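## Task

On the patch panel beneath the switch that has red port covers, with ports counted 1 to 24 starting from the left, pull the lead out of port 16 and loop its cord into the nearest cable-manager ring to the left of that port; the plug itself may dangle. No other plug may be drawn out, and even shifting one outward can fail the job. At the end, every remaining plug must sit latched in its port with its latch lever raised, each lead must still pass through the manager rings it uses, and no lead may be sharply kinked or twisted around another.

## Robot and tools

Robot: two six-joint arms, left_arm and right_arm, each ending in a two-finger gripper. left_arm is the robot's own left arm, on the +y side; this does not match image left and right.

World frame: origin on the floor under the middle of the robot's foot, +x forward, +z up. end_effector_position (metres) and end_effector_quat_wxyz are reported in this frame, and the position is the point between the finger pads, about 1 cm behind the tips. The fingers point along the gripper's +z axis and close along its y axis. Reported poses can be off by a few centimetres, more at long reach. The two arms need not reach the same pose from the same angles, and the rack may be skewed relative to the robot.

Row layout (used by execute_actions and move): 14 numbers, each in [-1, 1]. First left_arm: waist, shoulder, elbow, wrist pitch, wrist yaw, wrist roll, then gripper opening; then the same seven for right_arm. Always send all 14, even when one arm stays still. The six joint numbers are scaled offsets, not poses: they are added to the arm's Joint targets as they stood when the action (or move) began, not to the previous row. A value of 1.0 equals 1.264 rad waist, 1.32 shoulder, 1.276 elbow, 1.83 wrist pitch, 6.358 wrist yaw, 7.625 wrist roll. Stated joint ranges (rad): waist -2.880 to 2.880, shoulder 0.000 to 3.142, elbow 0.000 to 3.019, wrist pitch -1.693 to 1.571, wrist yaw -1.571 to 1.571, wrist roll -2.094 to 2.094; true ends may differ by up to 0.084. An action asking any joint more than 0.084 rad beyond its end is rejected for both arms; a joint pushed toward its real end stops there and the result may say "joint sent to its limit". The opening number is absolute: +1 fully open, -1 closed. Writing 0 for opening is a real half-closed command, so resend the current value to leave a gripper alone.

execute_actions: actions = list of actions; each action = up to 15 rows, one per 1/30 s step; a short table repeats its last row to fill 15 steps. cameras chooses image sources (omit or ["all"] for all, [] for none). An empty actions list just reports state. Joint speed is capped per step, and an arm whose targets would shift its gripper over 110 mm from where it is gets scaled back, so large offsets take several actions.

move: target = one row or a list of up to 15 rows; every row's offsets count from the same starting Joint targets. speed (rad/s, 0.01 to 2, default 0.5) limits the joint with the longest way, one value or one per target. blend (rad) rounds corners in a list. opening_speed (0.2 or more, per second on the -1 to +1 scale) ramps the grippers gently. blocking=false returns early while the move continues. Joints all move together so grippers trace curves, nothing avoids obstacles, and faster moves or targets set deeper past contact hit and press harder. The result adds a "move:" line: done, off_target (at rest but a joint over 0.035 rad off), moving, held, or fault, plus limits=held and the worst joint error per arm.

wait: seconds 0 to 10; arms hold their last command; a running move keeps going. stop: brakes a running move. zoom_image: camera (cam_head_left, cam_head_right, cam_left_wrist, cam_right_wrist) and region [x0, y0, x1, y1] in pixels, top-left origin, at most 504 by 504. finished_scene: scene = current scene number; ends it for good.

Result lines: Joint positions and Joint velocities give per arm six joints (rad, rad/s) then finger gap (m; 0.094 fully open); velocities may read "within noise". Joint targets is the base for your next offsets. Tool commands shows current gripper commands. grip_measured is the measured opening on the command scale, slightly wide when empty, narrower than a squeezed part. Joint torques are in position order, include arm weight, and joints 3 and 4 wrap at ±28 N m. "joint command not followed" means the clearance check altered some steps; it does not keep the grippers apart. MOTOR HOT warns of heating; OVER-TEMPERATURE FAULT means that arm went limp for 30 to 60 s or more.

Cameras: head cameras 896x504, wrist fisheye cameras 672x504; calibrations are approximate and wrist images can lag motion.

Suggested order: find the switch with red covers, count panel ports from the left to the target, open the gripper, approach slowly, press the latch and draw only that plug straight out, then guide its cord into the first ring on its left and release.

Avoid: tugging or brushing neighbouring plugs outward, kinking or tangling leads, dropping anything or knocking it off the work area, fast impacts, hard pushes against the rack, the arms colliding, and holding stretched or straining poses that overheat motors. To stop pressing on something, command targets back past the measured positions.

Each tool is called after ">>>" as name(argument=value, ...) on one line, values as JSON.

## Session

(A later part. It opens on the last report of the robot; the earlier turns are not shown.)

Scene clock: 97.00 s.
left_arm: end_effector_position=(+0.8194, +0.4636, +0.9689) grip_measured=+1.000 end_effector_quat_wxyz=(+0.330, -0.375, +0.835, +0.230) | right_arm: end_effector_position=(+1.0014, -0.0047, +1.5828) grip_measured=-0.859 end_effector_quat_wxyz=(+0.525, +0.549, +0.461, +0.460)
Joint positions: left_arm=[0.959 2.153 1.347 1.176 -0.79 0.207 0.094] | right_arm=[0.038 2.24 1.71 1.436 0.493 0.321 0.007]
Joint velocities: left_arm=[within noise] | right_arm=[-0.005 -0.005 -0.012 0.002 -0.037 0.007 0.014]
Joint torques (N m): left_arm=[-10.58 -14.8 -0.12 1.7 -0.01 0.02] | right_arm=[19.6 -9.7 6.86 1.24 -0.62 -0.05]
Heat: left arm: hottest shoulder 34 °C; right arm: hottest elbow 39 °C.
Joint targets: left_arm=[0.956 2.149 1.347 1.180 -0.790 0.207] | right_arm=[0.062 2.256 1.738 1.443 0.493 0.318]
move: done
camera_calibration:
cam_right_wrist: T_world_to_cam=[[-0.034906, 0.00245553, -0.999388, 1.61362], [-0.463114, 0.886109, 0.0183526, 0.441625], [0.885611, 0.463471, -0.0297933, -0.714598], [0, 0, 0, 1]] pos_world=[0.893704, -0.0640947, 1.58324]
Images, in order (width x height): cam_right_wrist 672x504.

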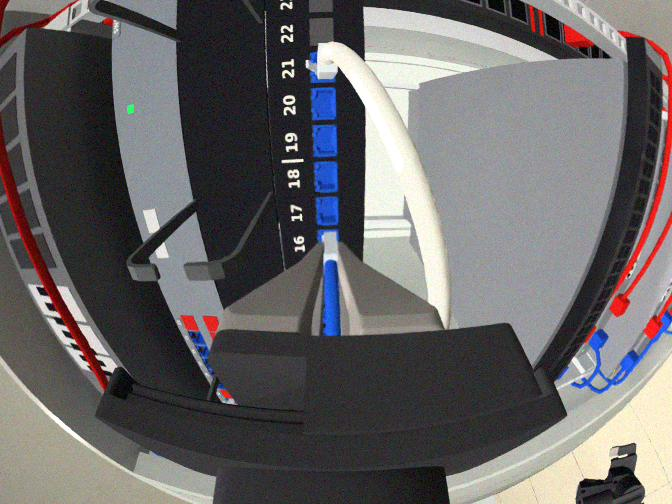

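>>> move(target=[0,0,0,0,0,0,1,0,0,0,0,0,0,-0.96], opening_speed=0.2, cameras=[])

>>> move(target=[0,0,0,0,0,0,1,0.0142,-0.0379,-0.0925,0.0448,0.0019,-0.0013,-0.96], speed=0.12, cameras=["cam_right_wrist"])

>>> zoom_image(camera="cam_right_wrist", region=[230, 150, 450, 315])

Scene clock: 98.77 s.
left_arm: end_effector_position=(+0.8194, +0.4636, +0.9689) grip_measured=+1.000 end_effector_quat_wxyz=(+0.330, -0.375, +0.835, +0.230) | right_arm: end_effector_position=(+1.0014, -0.0047, +1.5829) grip_measured=-0.867 end_effector_quat_wxyz=(+0.525, +0.549, +0.461, +0.460)
Joint positions: left_arm=[0.959 2.153 1.347 1.176 -0.79 0.207 0.094] | right_arm=[0.038 2.24 1.71 1.436 0.492 0.321 0.006]
Joint velocities: within noise
Joint torques (N m): left_arm=[-10.64 -14.74 -0.1 1.7 -0.01 0.02] | right_arm=[19.66 -9.52 6.86 1.29 -0.61 -0.01]
Heat: left arm: hottest shoulder 35 °C; right arm: hottest elbow 39 °C.
Joint targets: left_arm=[0.956 2.149 1.347 1.180 -0.790 0.207] | right_arm=[0.062 2.256 1.738 1.443 0.493 0.318]
move: done
No camera images: "cameras" was empty.

Scene clock: 100.17 s.
left_arm: end_effector_position=(+0.8194, +0.4636, +0.9689) grip_measured=+1.000 end_effector_quat_wxyz=(+0.330, -0.375, +0.835, +0.230) | right_arm: end_effector_position=(+0.9737, -0.0055, +1.5790) grip_measured=-0.868 end_effector_quat_wxyz=(+0.522, +0.552, +0.458, +0.462)
Joint positions: left_arm=[0.959 2.153 1.347 1.176 -0.79 0.207 0.094] | right_arm=[0.05 2.225 1.623 1.514 0.503 0.321 0.006]
Joint velocities: within noise
Joint torques (N m): left_arm=[-10.64 -14.74 -0.1 1.72 -0.01 0.02] | right_arm=[19.84 -11.75 4.15 1.46 -0.55 -0.11]
Heat: left arm: hottest shoulder 35 °C; right arm: hottest elbow 39 °C.
Joint targets: left_arm=[0.956 2.149 1.347 1.180 -0.790 0.207] | right_arm=[0.080 2.206 1.620 1.525 0.506 0.308]
move: done
camera_calibration:
cam_right_wrist: T_world_to_cam=[[-0.0355774, 0.0140791, -0.999268, 1.60935], [-0.461449, 0.886695, 0.0289222, 0.411208], [0.886453, 0.46214, -0.0250495, -0.698146], [0, 0, 0, 1]] pos_world=[0.865882, -0.0646333, 1.57879]
Images, in order (width x height): cam_right_wrist 672x504.

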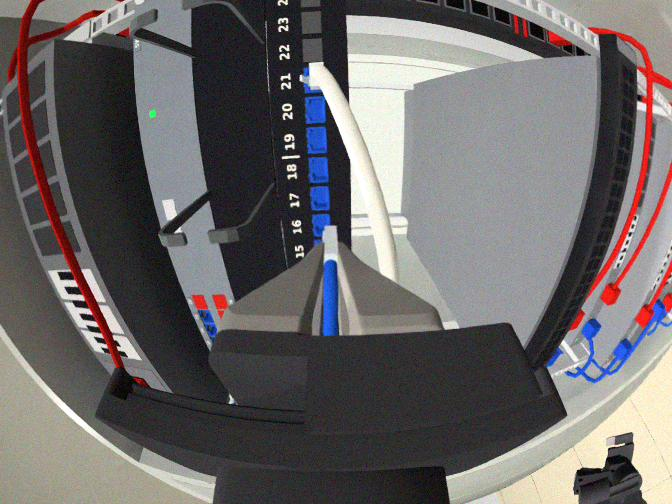

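Scaled by 2.291 from the camera's 672x504 image, which has a finer 960x720 frame.

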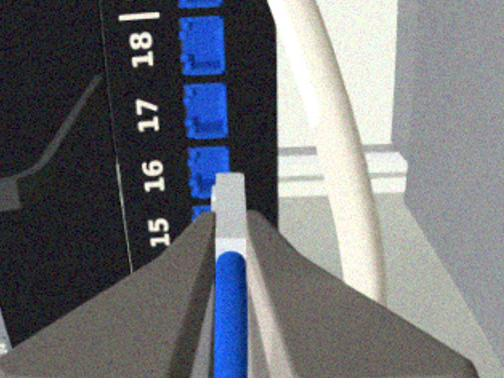

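>>> move(target=[0,0,0,0,0,0,1,0.0142,-0.0803,-0.1638,-0.0388,-0.0112,0.0075,-0.96], speed=0.15, cameras=["cam_right_wrist","cam_head_left","cam_head_right"])

>>> zoom_image(camera="cam_right_wrist", region=[200, 130, 500, 355])

>>> zoom_image(camera="cam_head_left", region=[240, 20, 500, 150])

Scene clock: 104.03 s.
left_arm: end_effector_position=(+0.8194, +0.4636, +0.9689) grip_measured=+1.000 end_effector_quat_wxyz=(+0.330, -0.375, +0.835, +0.230) | right_arm: end_effector_position=(+0.9352, -0.0004, +1.5883) grip_measured=-0.868 end_effector_quat_wxyz=(+0.496, +0.498, +0.500, +0.505)
Joint positions: left_arm=[0.959 2.153 1.347 1.176 -0.79 0.207 0.094] | right_arm=[0.07 2.12 1.416 1.458 0.434 0.351 0.006]
Joint velocities: within noise
Joint torques (N m): left_arm=[-10.58 -14.74 -0.1 1.7 -0.01 0.02] | right_arm=[18.14 -10.64 4.01 0.84 -0.61 0.1]
Heat: left arm: hottest shoulder 35 °C; right arm: hottest elbow 39 °C.
Joint targets: left_arm=[0.956 2.149 1.347 1.180 -0.790 0.207] | right_arm=[0.098 2.100 1.411 1.454 0.434 0.365]
move: done
camera_calibration:
cam_right_wrist: T_world_to_cam=[[-0.00461489, -0.0173177, -0.999839, 1.5891], [-0.601331, 0.798923, -0.0110622, 0.582955], [0.798987, 0.601183, -0.0141006, -0.601694], [0, 0, 0, 1]] pos_world=[0.838628, -0.0764883, 1.58681]
Images, in order (width x height): cam_head_left 896x504, cam_head_right 896x504, cam_right_wrist 672x504.

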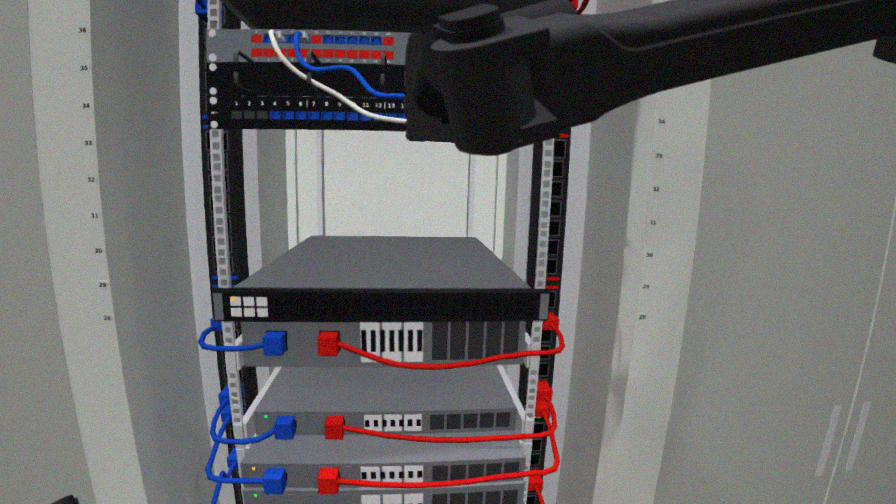

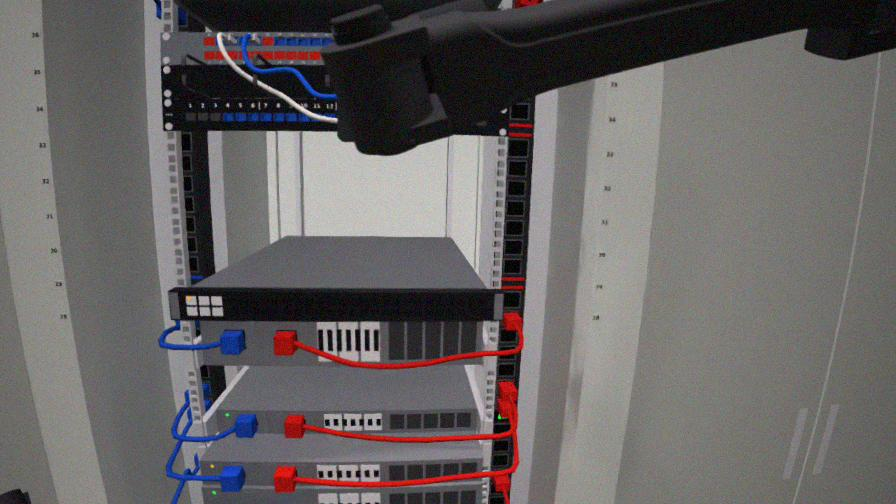

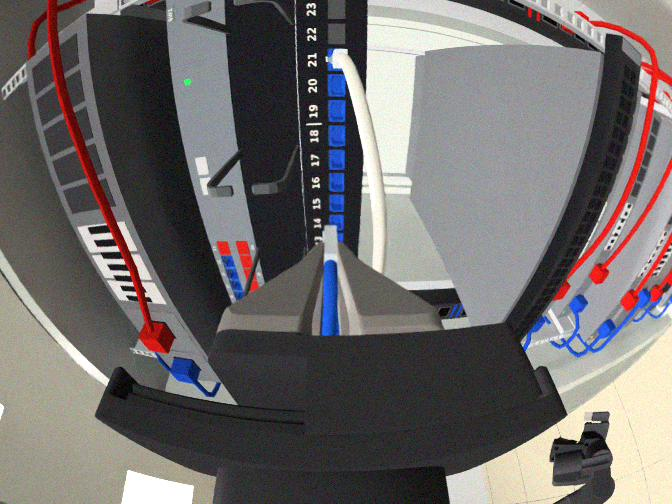

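Scaled by 1.680 from the camera's 672x504 image, which has a finer 960x720 frame.

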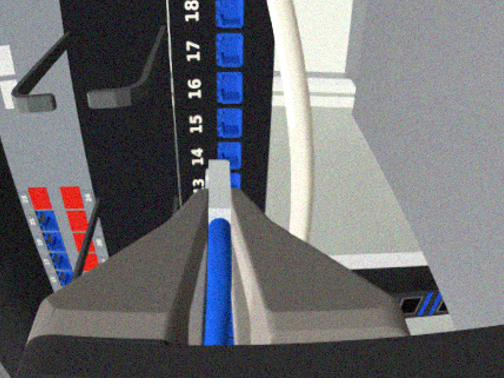

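Scaled by 1.938 from the camera's 896x504 image, which has a finer 1280x720 frame.

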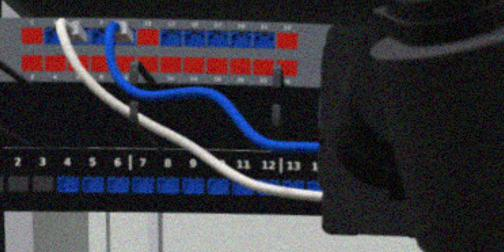

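>>> move(target=[0,0,0,0,0,0,1,0.068,-0.0242,-0.0133,0.0175,0.0099,-0.0118,-0.96], speed=0.1, cameras=["cam_right_wrist","cam_head_left","cam_head_right"])

>>> zoom_image(camera="cam_right_wrist", region=[200, 130, 500, 355])

>>> zoom_image(camera="cam_head_left", region=[240, 20, 500, 150])

Scene clock: 106.13 s.
left_arm: end_effector_position=(+0.8194, +0.4636, +0.9689) grip_measured=+1.000 end_effector_quat_wxyz=(+0.330, -0.375, +0.835, +0.230) | right_arm: end_effector_position=(+0.9149, +0.0015, +1.6380) grip_measured=-0.868 end_effector_quat_wxyz=(+0.495, +0.499, +0.501, +0.506)
Joint positions: left_arm=[0.959 2.153 1.347 1.176 -0.79 0.207 0.094] | right_arm=[0.154 2.089 1.398 1.472 0.496 0.289 0.006]
Joint velocities: within noise
Joint torques (N m): left_arm=[-10.58 -14.8 -0.12 1.7 -0.01 0.02] | right_arm=[17.73 -10.34 4.4 1.52 -0.6 -0.14]
Heat: left arm: hottest shoulder 35 °C; right arm: hottest elbow 39 °C.
Joint targets: left_arm=[0.956 2.149 1.347 1.180 -0.790 0.207] | right_arm=[0.184 2.068 1.394 1.486 0.497 0.275]
move: done
camera_calibration:
cam_right_wrist: T_world_to_cam=[[-0.00705605, -0.0154064, -0.999856, 1.64101], [-0.603603, 0.797245, -0.00802475, 0.566907], [0.797254, 0.603459, -0.0149247, -0.582921], [0, 0, 0, 1]] pos_world=[0.818502, -0.0749125, 1.63662]
Images, in order (width x height): cam_head_left 896x504, cam_head_right 896x504, cam_right_wrist 672x504.

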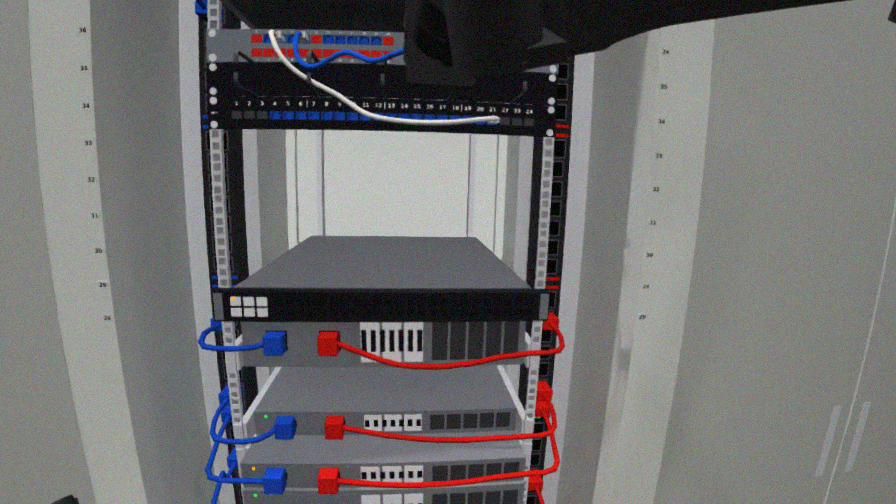

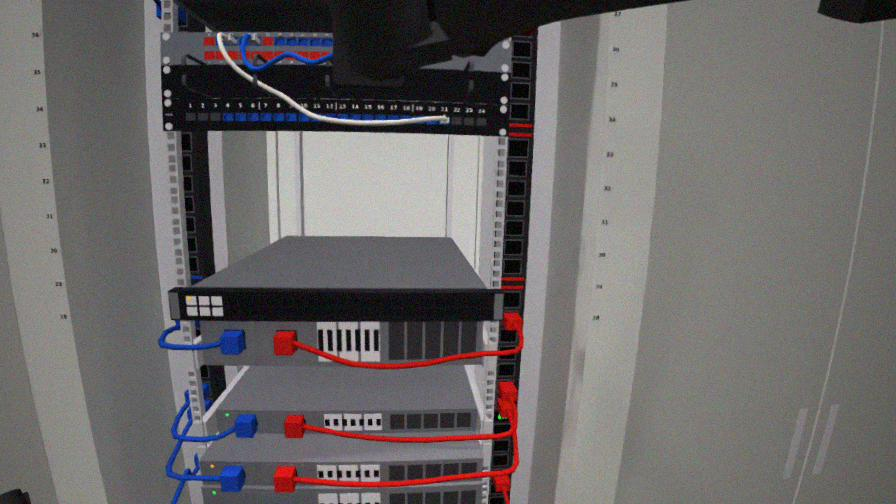

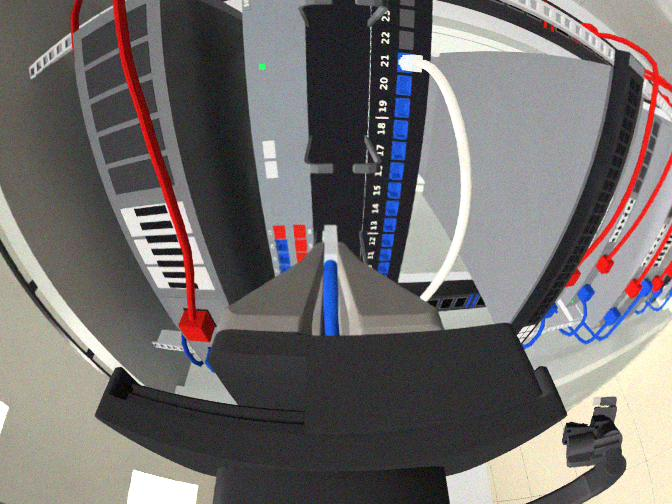

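Scaled by 1.680 from the camera's 672x504 image, which has a finer 960x720 frame.

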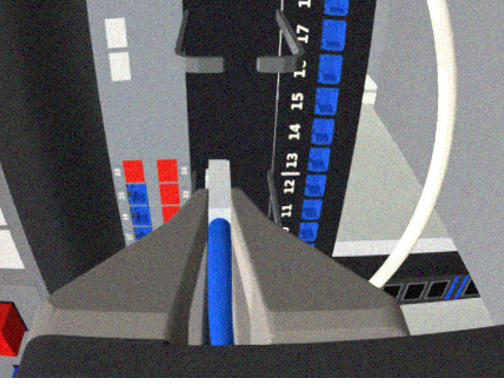

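Scaled by 1.938 from the camera's 896x504 image, which has a finer 1280x720 frame.

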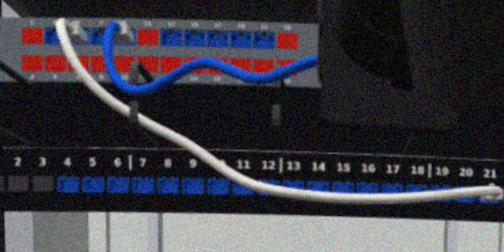

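>>> zoom_image(camera="cam_head_left", region=[270, 25, 350, 95])

>>> zoom_image(camera="cam_head_right", region=[210, 25, 340, 105])

Scaled by 6.300 from the camera's 896x504 image, which has a finer 1280x720 frame.

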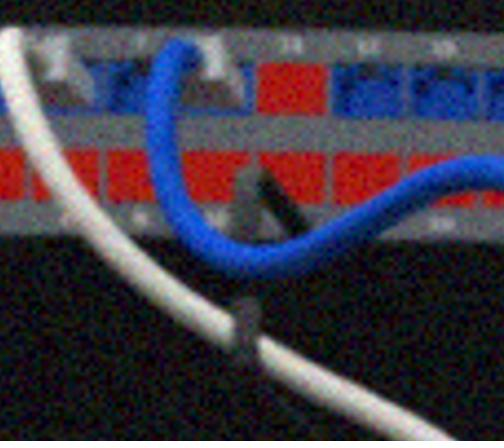

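Scaled by 3.877 from the camera's 896x504 image, which has a finer 1280x720 frame.

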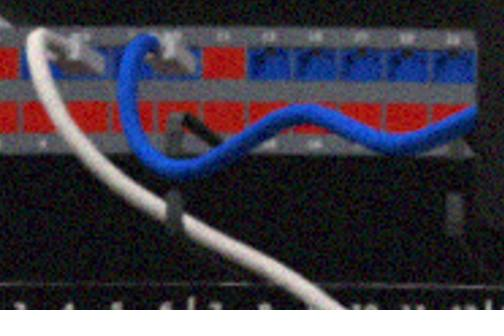

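>>> move(target=[[-0.3608,-0.2265,-0.3895,0.0656,0.0299,-0.0403,0,0,0,0,0,0,0,-0.96],[-0.7903,-0.525,-0.4757,0.1552,0.0593,-0.0763,0,0,0,0,0,0,0,-0.96]], speed=0.6, blend=0.1)

>>> zoom_image(camera="cam_left_wrist", region=[200, 80, 500, 305])

Scene clock: 110.80 s.
left_arm: end_effector_position=(+0.8462, +0.2370, +1.6122) grip_measured=+0.002 end_effector_quat_wxyz=(+0.499, -0.497, +0.502, -0.501) | right_arm: end_effector_position=(+0.9148, +0.0014, +1.6379) grip_measured=-0.868 end_effector_quat_wxyz=(+0.495, +0.499, +0.501, +0.506)
Joint positions: left_arm=[-0.036 1.451 0.741 1.457 -0.412 -0.366 0.047] | right_arm=[0.154 2.089 1.398 1.473 0.496 0.288 0.006]
Joint velocities: within noise
Joint torques (N m): left_arm=[-10.23 -3.9 3.67 0.94 0.66 0.01] | right_arm=[18.08 -10.17 4.33 1.52 -0.6 -0.14]
Heat: left arm: hottest shoulder 35 °C; right arm: hottest elbow 38 °C.
Joint targets: left_arm=[-0.043 1.456 0.740 1.465 -0.412 -0.374] | right_arm=[0.184 2.068 1.394 1.486 0.497 0.275]
move: done
camera_calibration:
cam_left_wrist: T_world_to_cam=[[-0.00327473, -0.0000219407, 0.999995, -1.60758], [-0.600725, -0.799453, -0.00198476, 0.703172], [0.799449, -0.600728, 0.00260481, -0.416088], [0, 0, 0, 1]] pos_world=[0.74979, 0.312162, 1.61005]
cam_right_wrist: T_world_to_cam=[[-0.00696081, -0.0159837, -0.999848, 1.64086], [-0.603344, 0.797435, -0.00854749, 0.567521], [0.79745, 0.603193, -0.0151945, -0.582505], [0, 0, 0, 1]] pos_world=[0.818351, -0.0749716, 1.63661]

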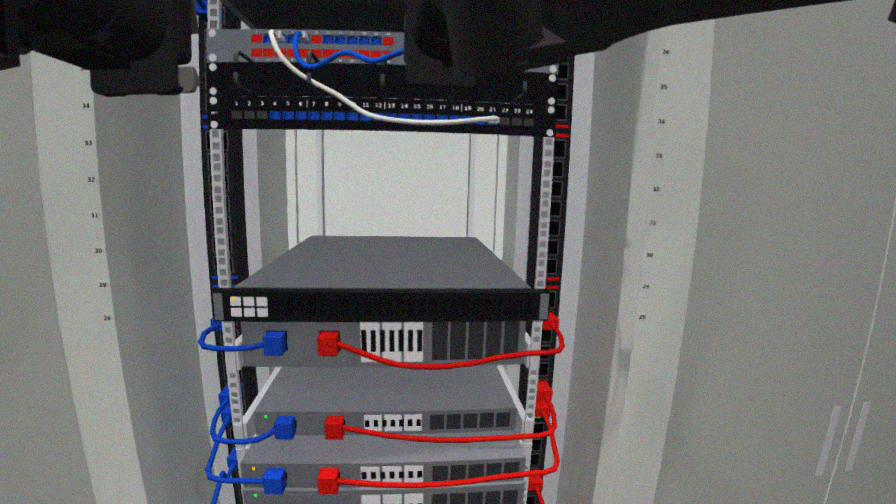

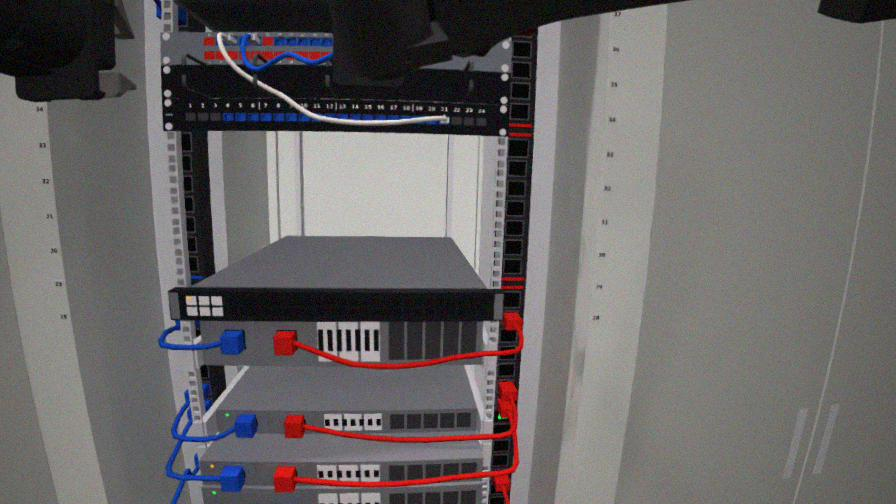

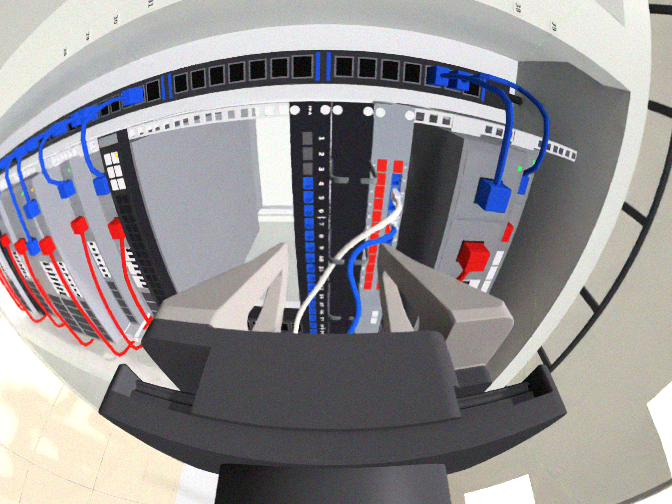

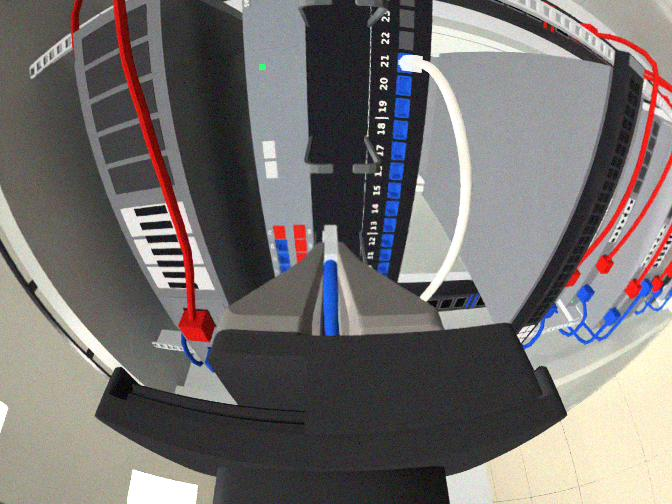

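Scaled by 1.680 from the camera's 672x504 image, which has a finer 960x720 frame.

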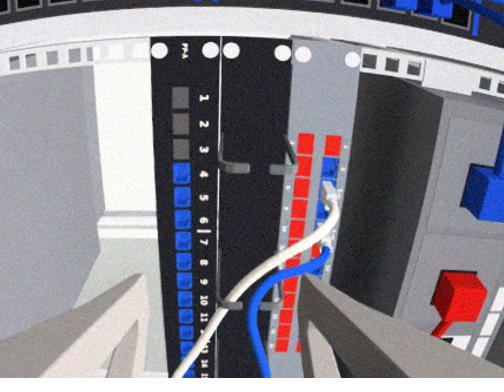

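>>> zoom_image(camera="cam_left_wrist", region=[310, 190, 410, 290])

Scaled by 5.040 from the camera's 672x504 image, which has a finer 960x720 frame.

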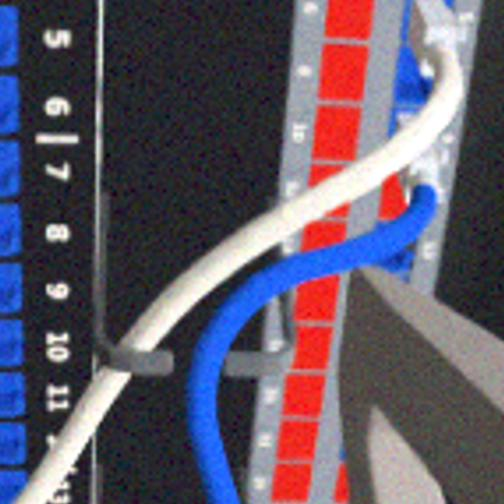

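>>> move(target=[0,0,0,0,0,0,0,-0.0562,0.0568,0.0862,-0.0311,-0.0014,0.0046,-0.96], speed=0.12)

>>> zoom_image(camera="cam_left_wrist", region=[270, 180, 470, 340])

>>> zoom_image(camera="cam_head_left", region=[240, 20, 500, 150])

Scene clock: 116.50 s.
left_arm: end_effector_position=(+0.8462, +0.2370, +1.6122) grip_measured=+0.002 end_effector_quat_wxyz=(+0.499, -0.498, +0.502, -0.502) | right_arm: end_effector_position=(+0.9347, +0.0098, +1.6281) grip_measured=-0.868 end_effector_quat_wxyz=(+0.498, +0.502, +0.501, +0.498)
Joint positions: left_arm=[-0.036 1.451 0.741 1.457 -0.412 -0.367 0.047] | right_arm=[0.132 2.127 1.473 1.439 0.493 0.293 0.006]
Joint velocities: within noise
Joint torques (N m): left_arm=[-10.23 -3.9 3.66 0.95 0.66 0.05] | right_arm=[14.1 -8.29 7.17 0.55 -0.77 0.12]
Heat: left arm: hottest shoulder 35 °C; right arm: hottest elbow 38 °C.
Joint targets: left_arm=[-0.043 1.456 0.740 1.465 -0.412 -0.374] | right_arm=[0.113 2.143 1.504 1.429 0.488 0.310]
move: done
camera_calibration:
cam_left_wrist: T_world_to_cam=[[-0.00326694, 0.00112246, 0.999994, -1.60786], [-0.600726, -0.799454, -0.00106519, 0.701691], [0.799448, -0.600726, 0.00328606, -0.417186], [0, 0, 0, 1]] pos_world=[0.74979, 0.31216, 1.60997]
cam_right_wrist: T_world_to_cam=[[-0.0155405, -0.0232657, -0.999609, 1.63904], [-0.592479, 0.805529, -0.0095375, 0.564098], [0.805436, 0.592099, -0.0263027, -0.592874], [0, 0, 0, 1]] pos_world=[0.83721, -0.0652242, 1.62819]

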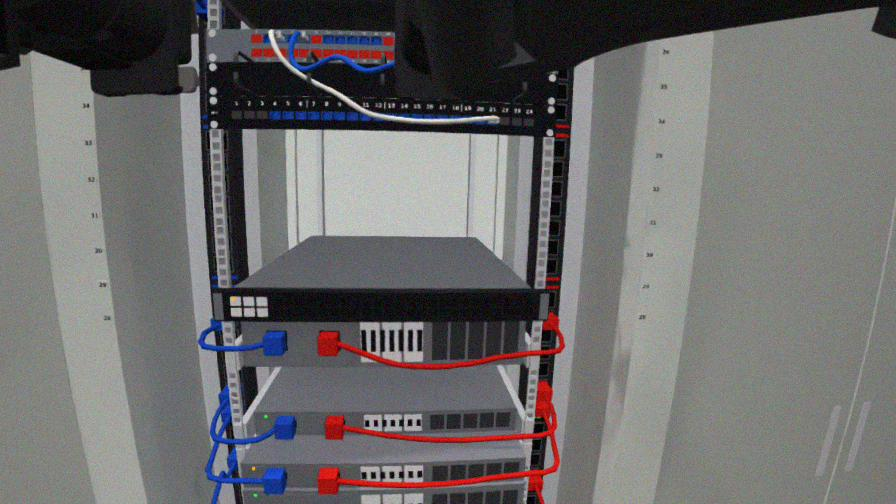

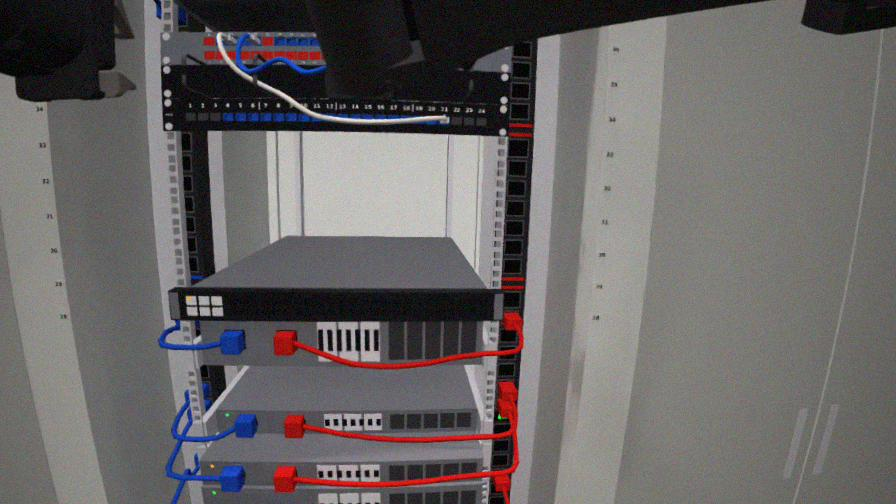

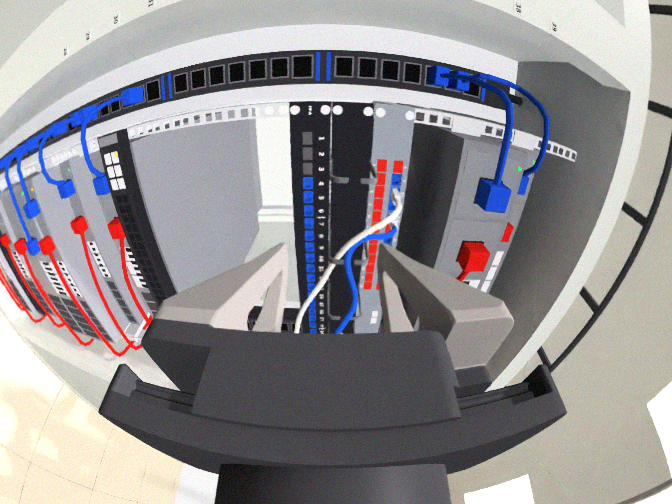

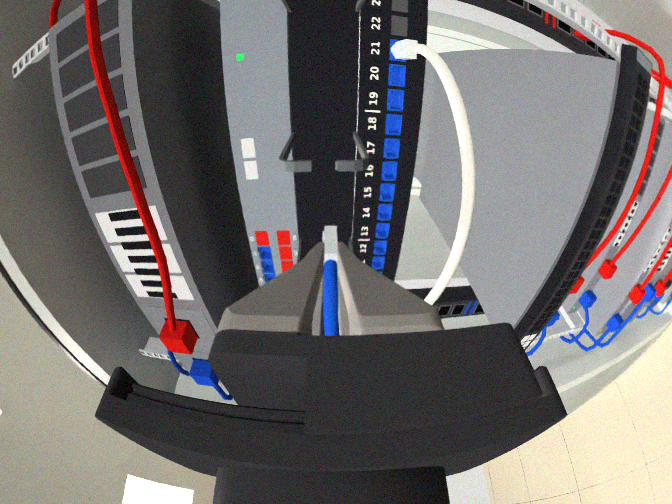

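Scaled by 2.520 from the camera's 672x504 image, which has a finer 960x720 frame.

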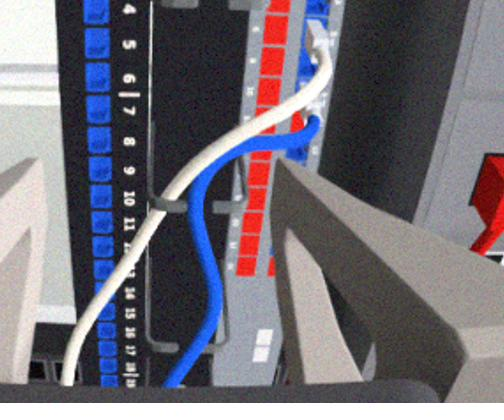

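Scaled by 1.938 from the camera's 896x504 image, which has a finer 1280x720 frame.

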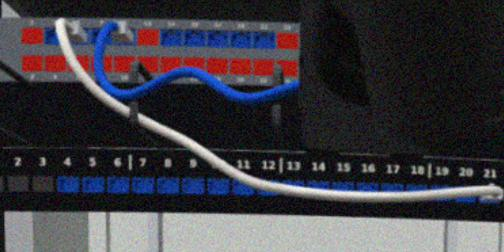

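>>> move(target=[0,0,0,0,0,0,0,-0.0115,0.0481,0.1062,0.0063,0.0012,-0.0048,-0.96], speed=0.1)

>>> zoom_image(camera="cam_left_wrist", region=[270, 180, 470, 340])

>>> zoom_image(camera="cam_head_left", region=[240, 20, 500, 150])

>>> zoom_image(camera="cam_right_wrist", region=[200, 130, 500, 355])

Scene clock: 118.77 s.
left_arm: end_effector_position=(+0.8462, +0.2370, +1.6122) grip_measured=+0.002 end_effector_quat_wxyz=(+0.499, -0.498, +0.502, -0.502) | right_arm: end_effector_position=(+0.9665, +0.0060, +1.6352) grip_measured=-0.868 end_effector_quat_wxyz=(+0.514, +0.526, +0.472, +0.486)
Joint positions: left_arm=[-0.036 1.451 0.741 1.457 -0.412 -0.367 0.047] | right_arm=[0.12 2.18 1.611 1.44 0.498 0.285 0.006]
Joint velocities: within noise
Joint torques (N m): left_arm=[-10.23 -3.9 3.66 0.95 0.66 0.05] | right_arm=[15.21 -7.36 7.08 0.98 -0.74 -0.15]
Heat: left arm: hottest shoulder 34 °C; right arm: hottest elbow 38 °C.
Joint targets: left_arm=[-0.043 1.456 0.740 1.465 -0.412 -0.374] | right_arm=[0.098 2.207 1.640 1.441 0.496 0.274]
move: done
camera_calibration:
cam_left_wrist: T_world_to_cam=[[-0.00326694, 0.00112246, 0.999994, -1.60786], [-0.600726, -0.799454, -0.00106519, 0.701691], [0.799448, -0.600726, 0.00328606, -0.417186], [0, 0, 0, 1]] pos_world=[0.74979, 0.31216, 1.60997]
cam_right_wrist: T_world_to_cam=[[-0.00621288, 0.0030718, -0.999976, 1.63797], [-0.525064, 0.851043, 0.00587653, 0.49545], [0.85104, 0.525087, -0.00367453, -0.696749], [0, 0, 0, 1]] pos_world=[0.863281, -0.0608266, 1.63246]

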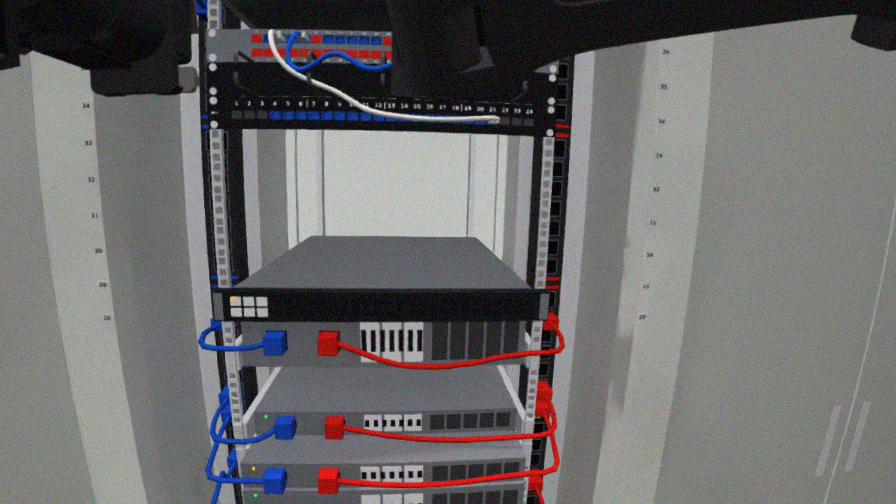

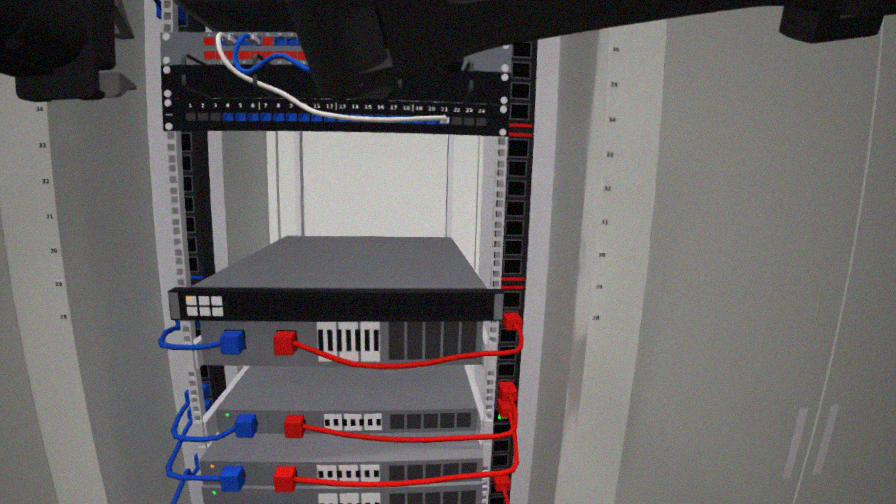

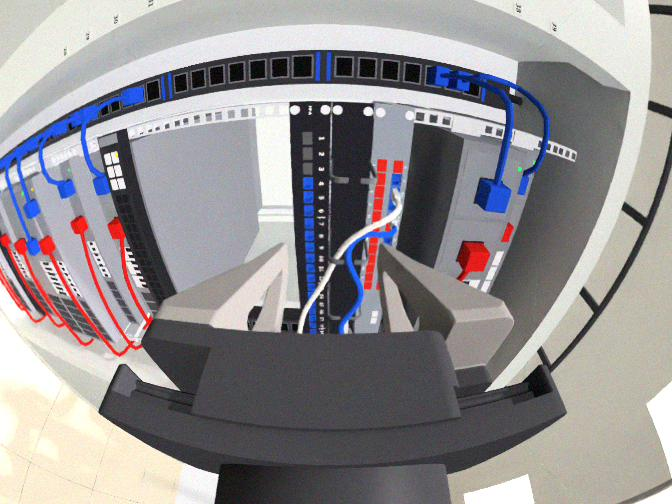

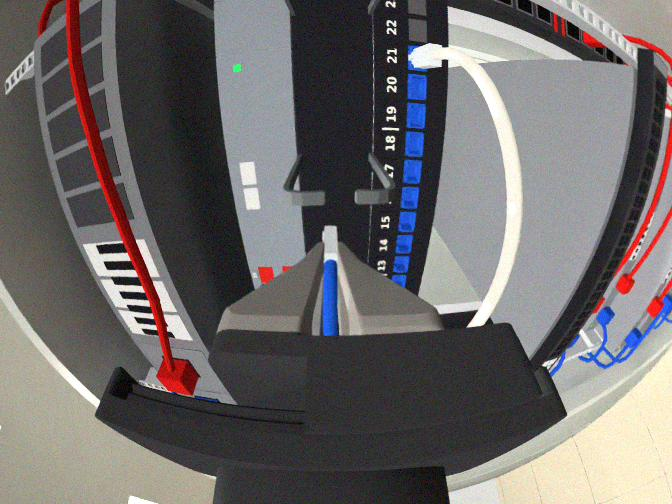

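Scaled by 2.520 from the camera's 672x504 image, which has a finer 960x720 frame.

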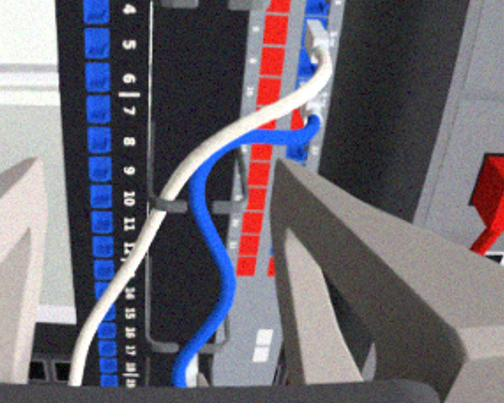

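Scaled by 1.938 from the camera's 896x504 image, which has a finer 1280x720 frame.

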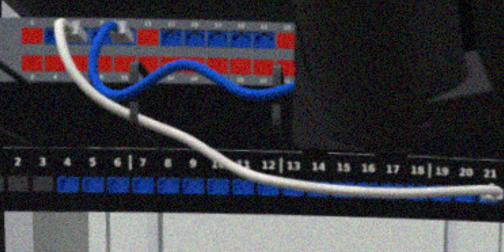

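Scaled by 1.680 from the camera's 672x504 image, which has a finer 960x720 frame.

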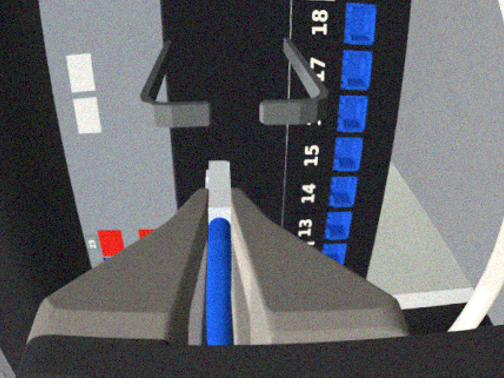

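>>> zoom_image(camera="cam_left_wrist", region=[320, 250, 380, 335])

>>> zoom_image(camera="cam_head_left", region=[290, 30, 400, 95])

Scaled by 5.929 from the camera's 672x504 image, which has a finer 960x720 frame.

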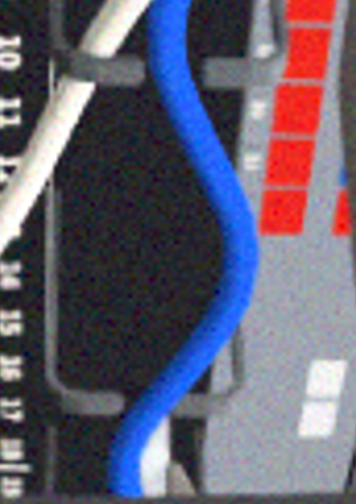

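Scaled by 4.582 from the camera's 896x504 image, which has a finer 1280x720 frame.

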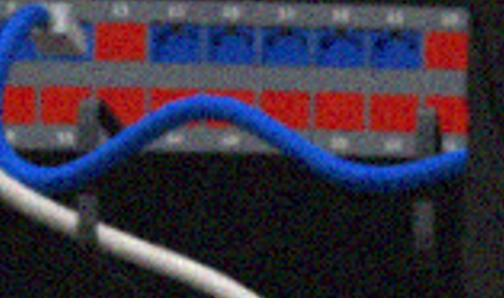

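>>> move(target=[0,0,0,0,0,0,0,-0.0114,0.0481,0.1062,0.0063,0.0012,-0.0048,-0.96], speed=0.1, cameras=["cam_left_wrist","cam_right_wrist","cam_head_left"])

>>> zoom_image(camera="cam_left_wrist", region=[320, 220, 380, 335])

>>> zoom_image(camera="cam_head_left", region=[290, 30, 400, 95])

Scene clock: 121.17 s.
left_arm: end_effector_position=(+0.8462, +0.2370, +1.6122) grip_measured=+0.002 end_effector_quat_wxyz=(+0.499, -0.498, +0.502, -0.502) | right_arm: end_effector_position=(+0.9920, +0.0027, +1.6366) grip_measured=-0.868 end_effector_quat_wxyz=(+0.536, +0.543, +0.449, +0.465)
Joint positions: left_arm=[-0.036 1.451 0.741 1.457 -0.412 -0.367 0.047] | right_arm=[0.107 2.242 1.747 1.453 0.505 0.249 0.006]
Joint velocities: within noise
Joint torques (N m): left_arm=[-10.17 -3.9 3.66 0.94 0.66 0.05] | right_arm=[15.79 -8.29 7.04 0.83 -0.69 -0.2]
Heat: left arm: hottest shoulder 34 °C; right arm: hottest elbow 38 °C.
Joint targets: left_arm=[-0.043 1.456 0.740 1.465 -0.412 -0.374] | right_arm=[0.084 2.270 1.775 1.452 0.504 0.237]
move: done
camera_calibration:
cam_left_wrist: T_world_to_cam=[[-0.00326434, 0.00150392, 0.999994, -1.60795], [-0.600727, -0.799454, -0.000758665, 0.701197], [0.799448, -0.600725, 0.00351314, -0.417552], [0, 0, 0, 1]] pos_world=[0.74979, 0.312159, 1.60994]
cam_right_wrist: T_world_to_cam=[[-0.00162721, -0.000540896, -0.999999, 1.63504], [-0.453073, 0.891473, 0.000255053, 0.449346], [0.891472, 0.453073, -0.00169568, -0.759843], [0, 0, 0, 1]] pos_world=[0.883625, -0.0554312, 1.63363]
Images, in order (width x height): cam_head_left 896x504, cam_left_wrist 672x504, cam_right_wrist 672x504.

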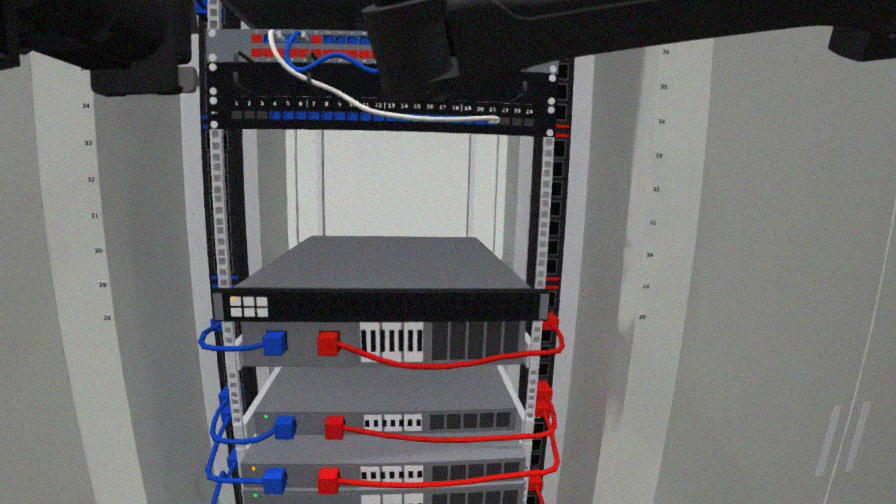

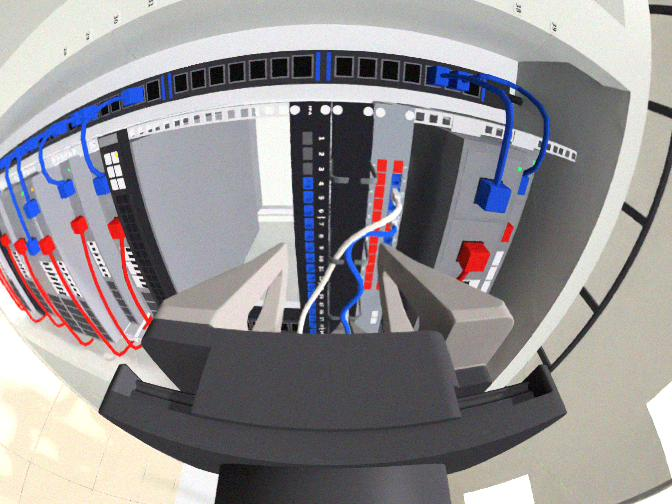

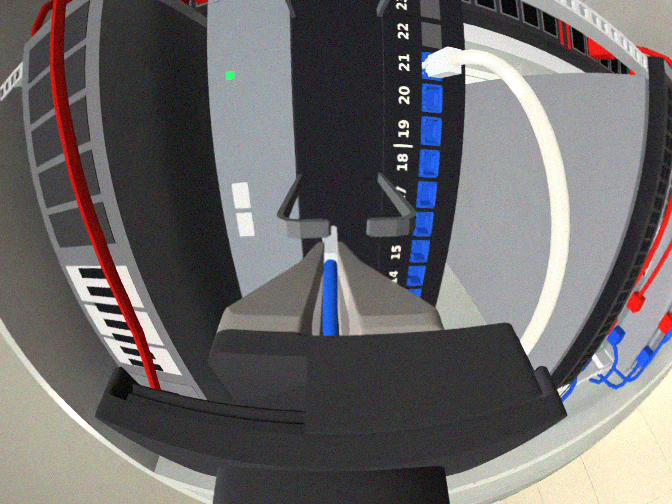

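Scaled by 4.383 from the camera's 672x504 image, which has a finer 960x720 frame.

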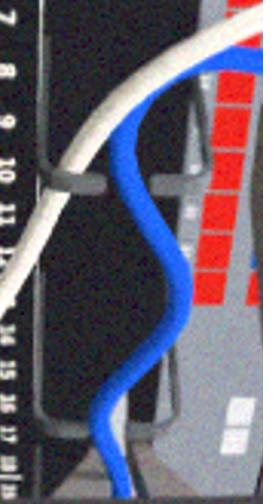

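Scaled by 4.582 from the camera's 896x504 image, which has a finer 1280x720 frame.

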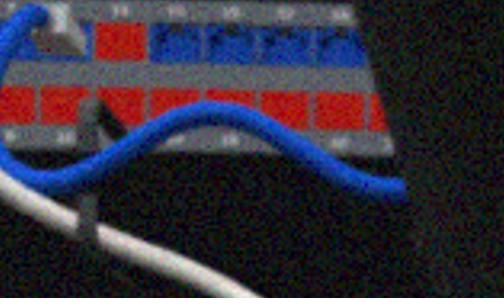

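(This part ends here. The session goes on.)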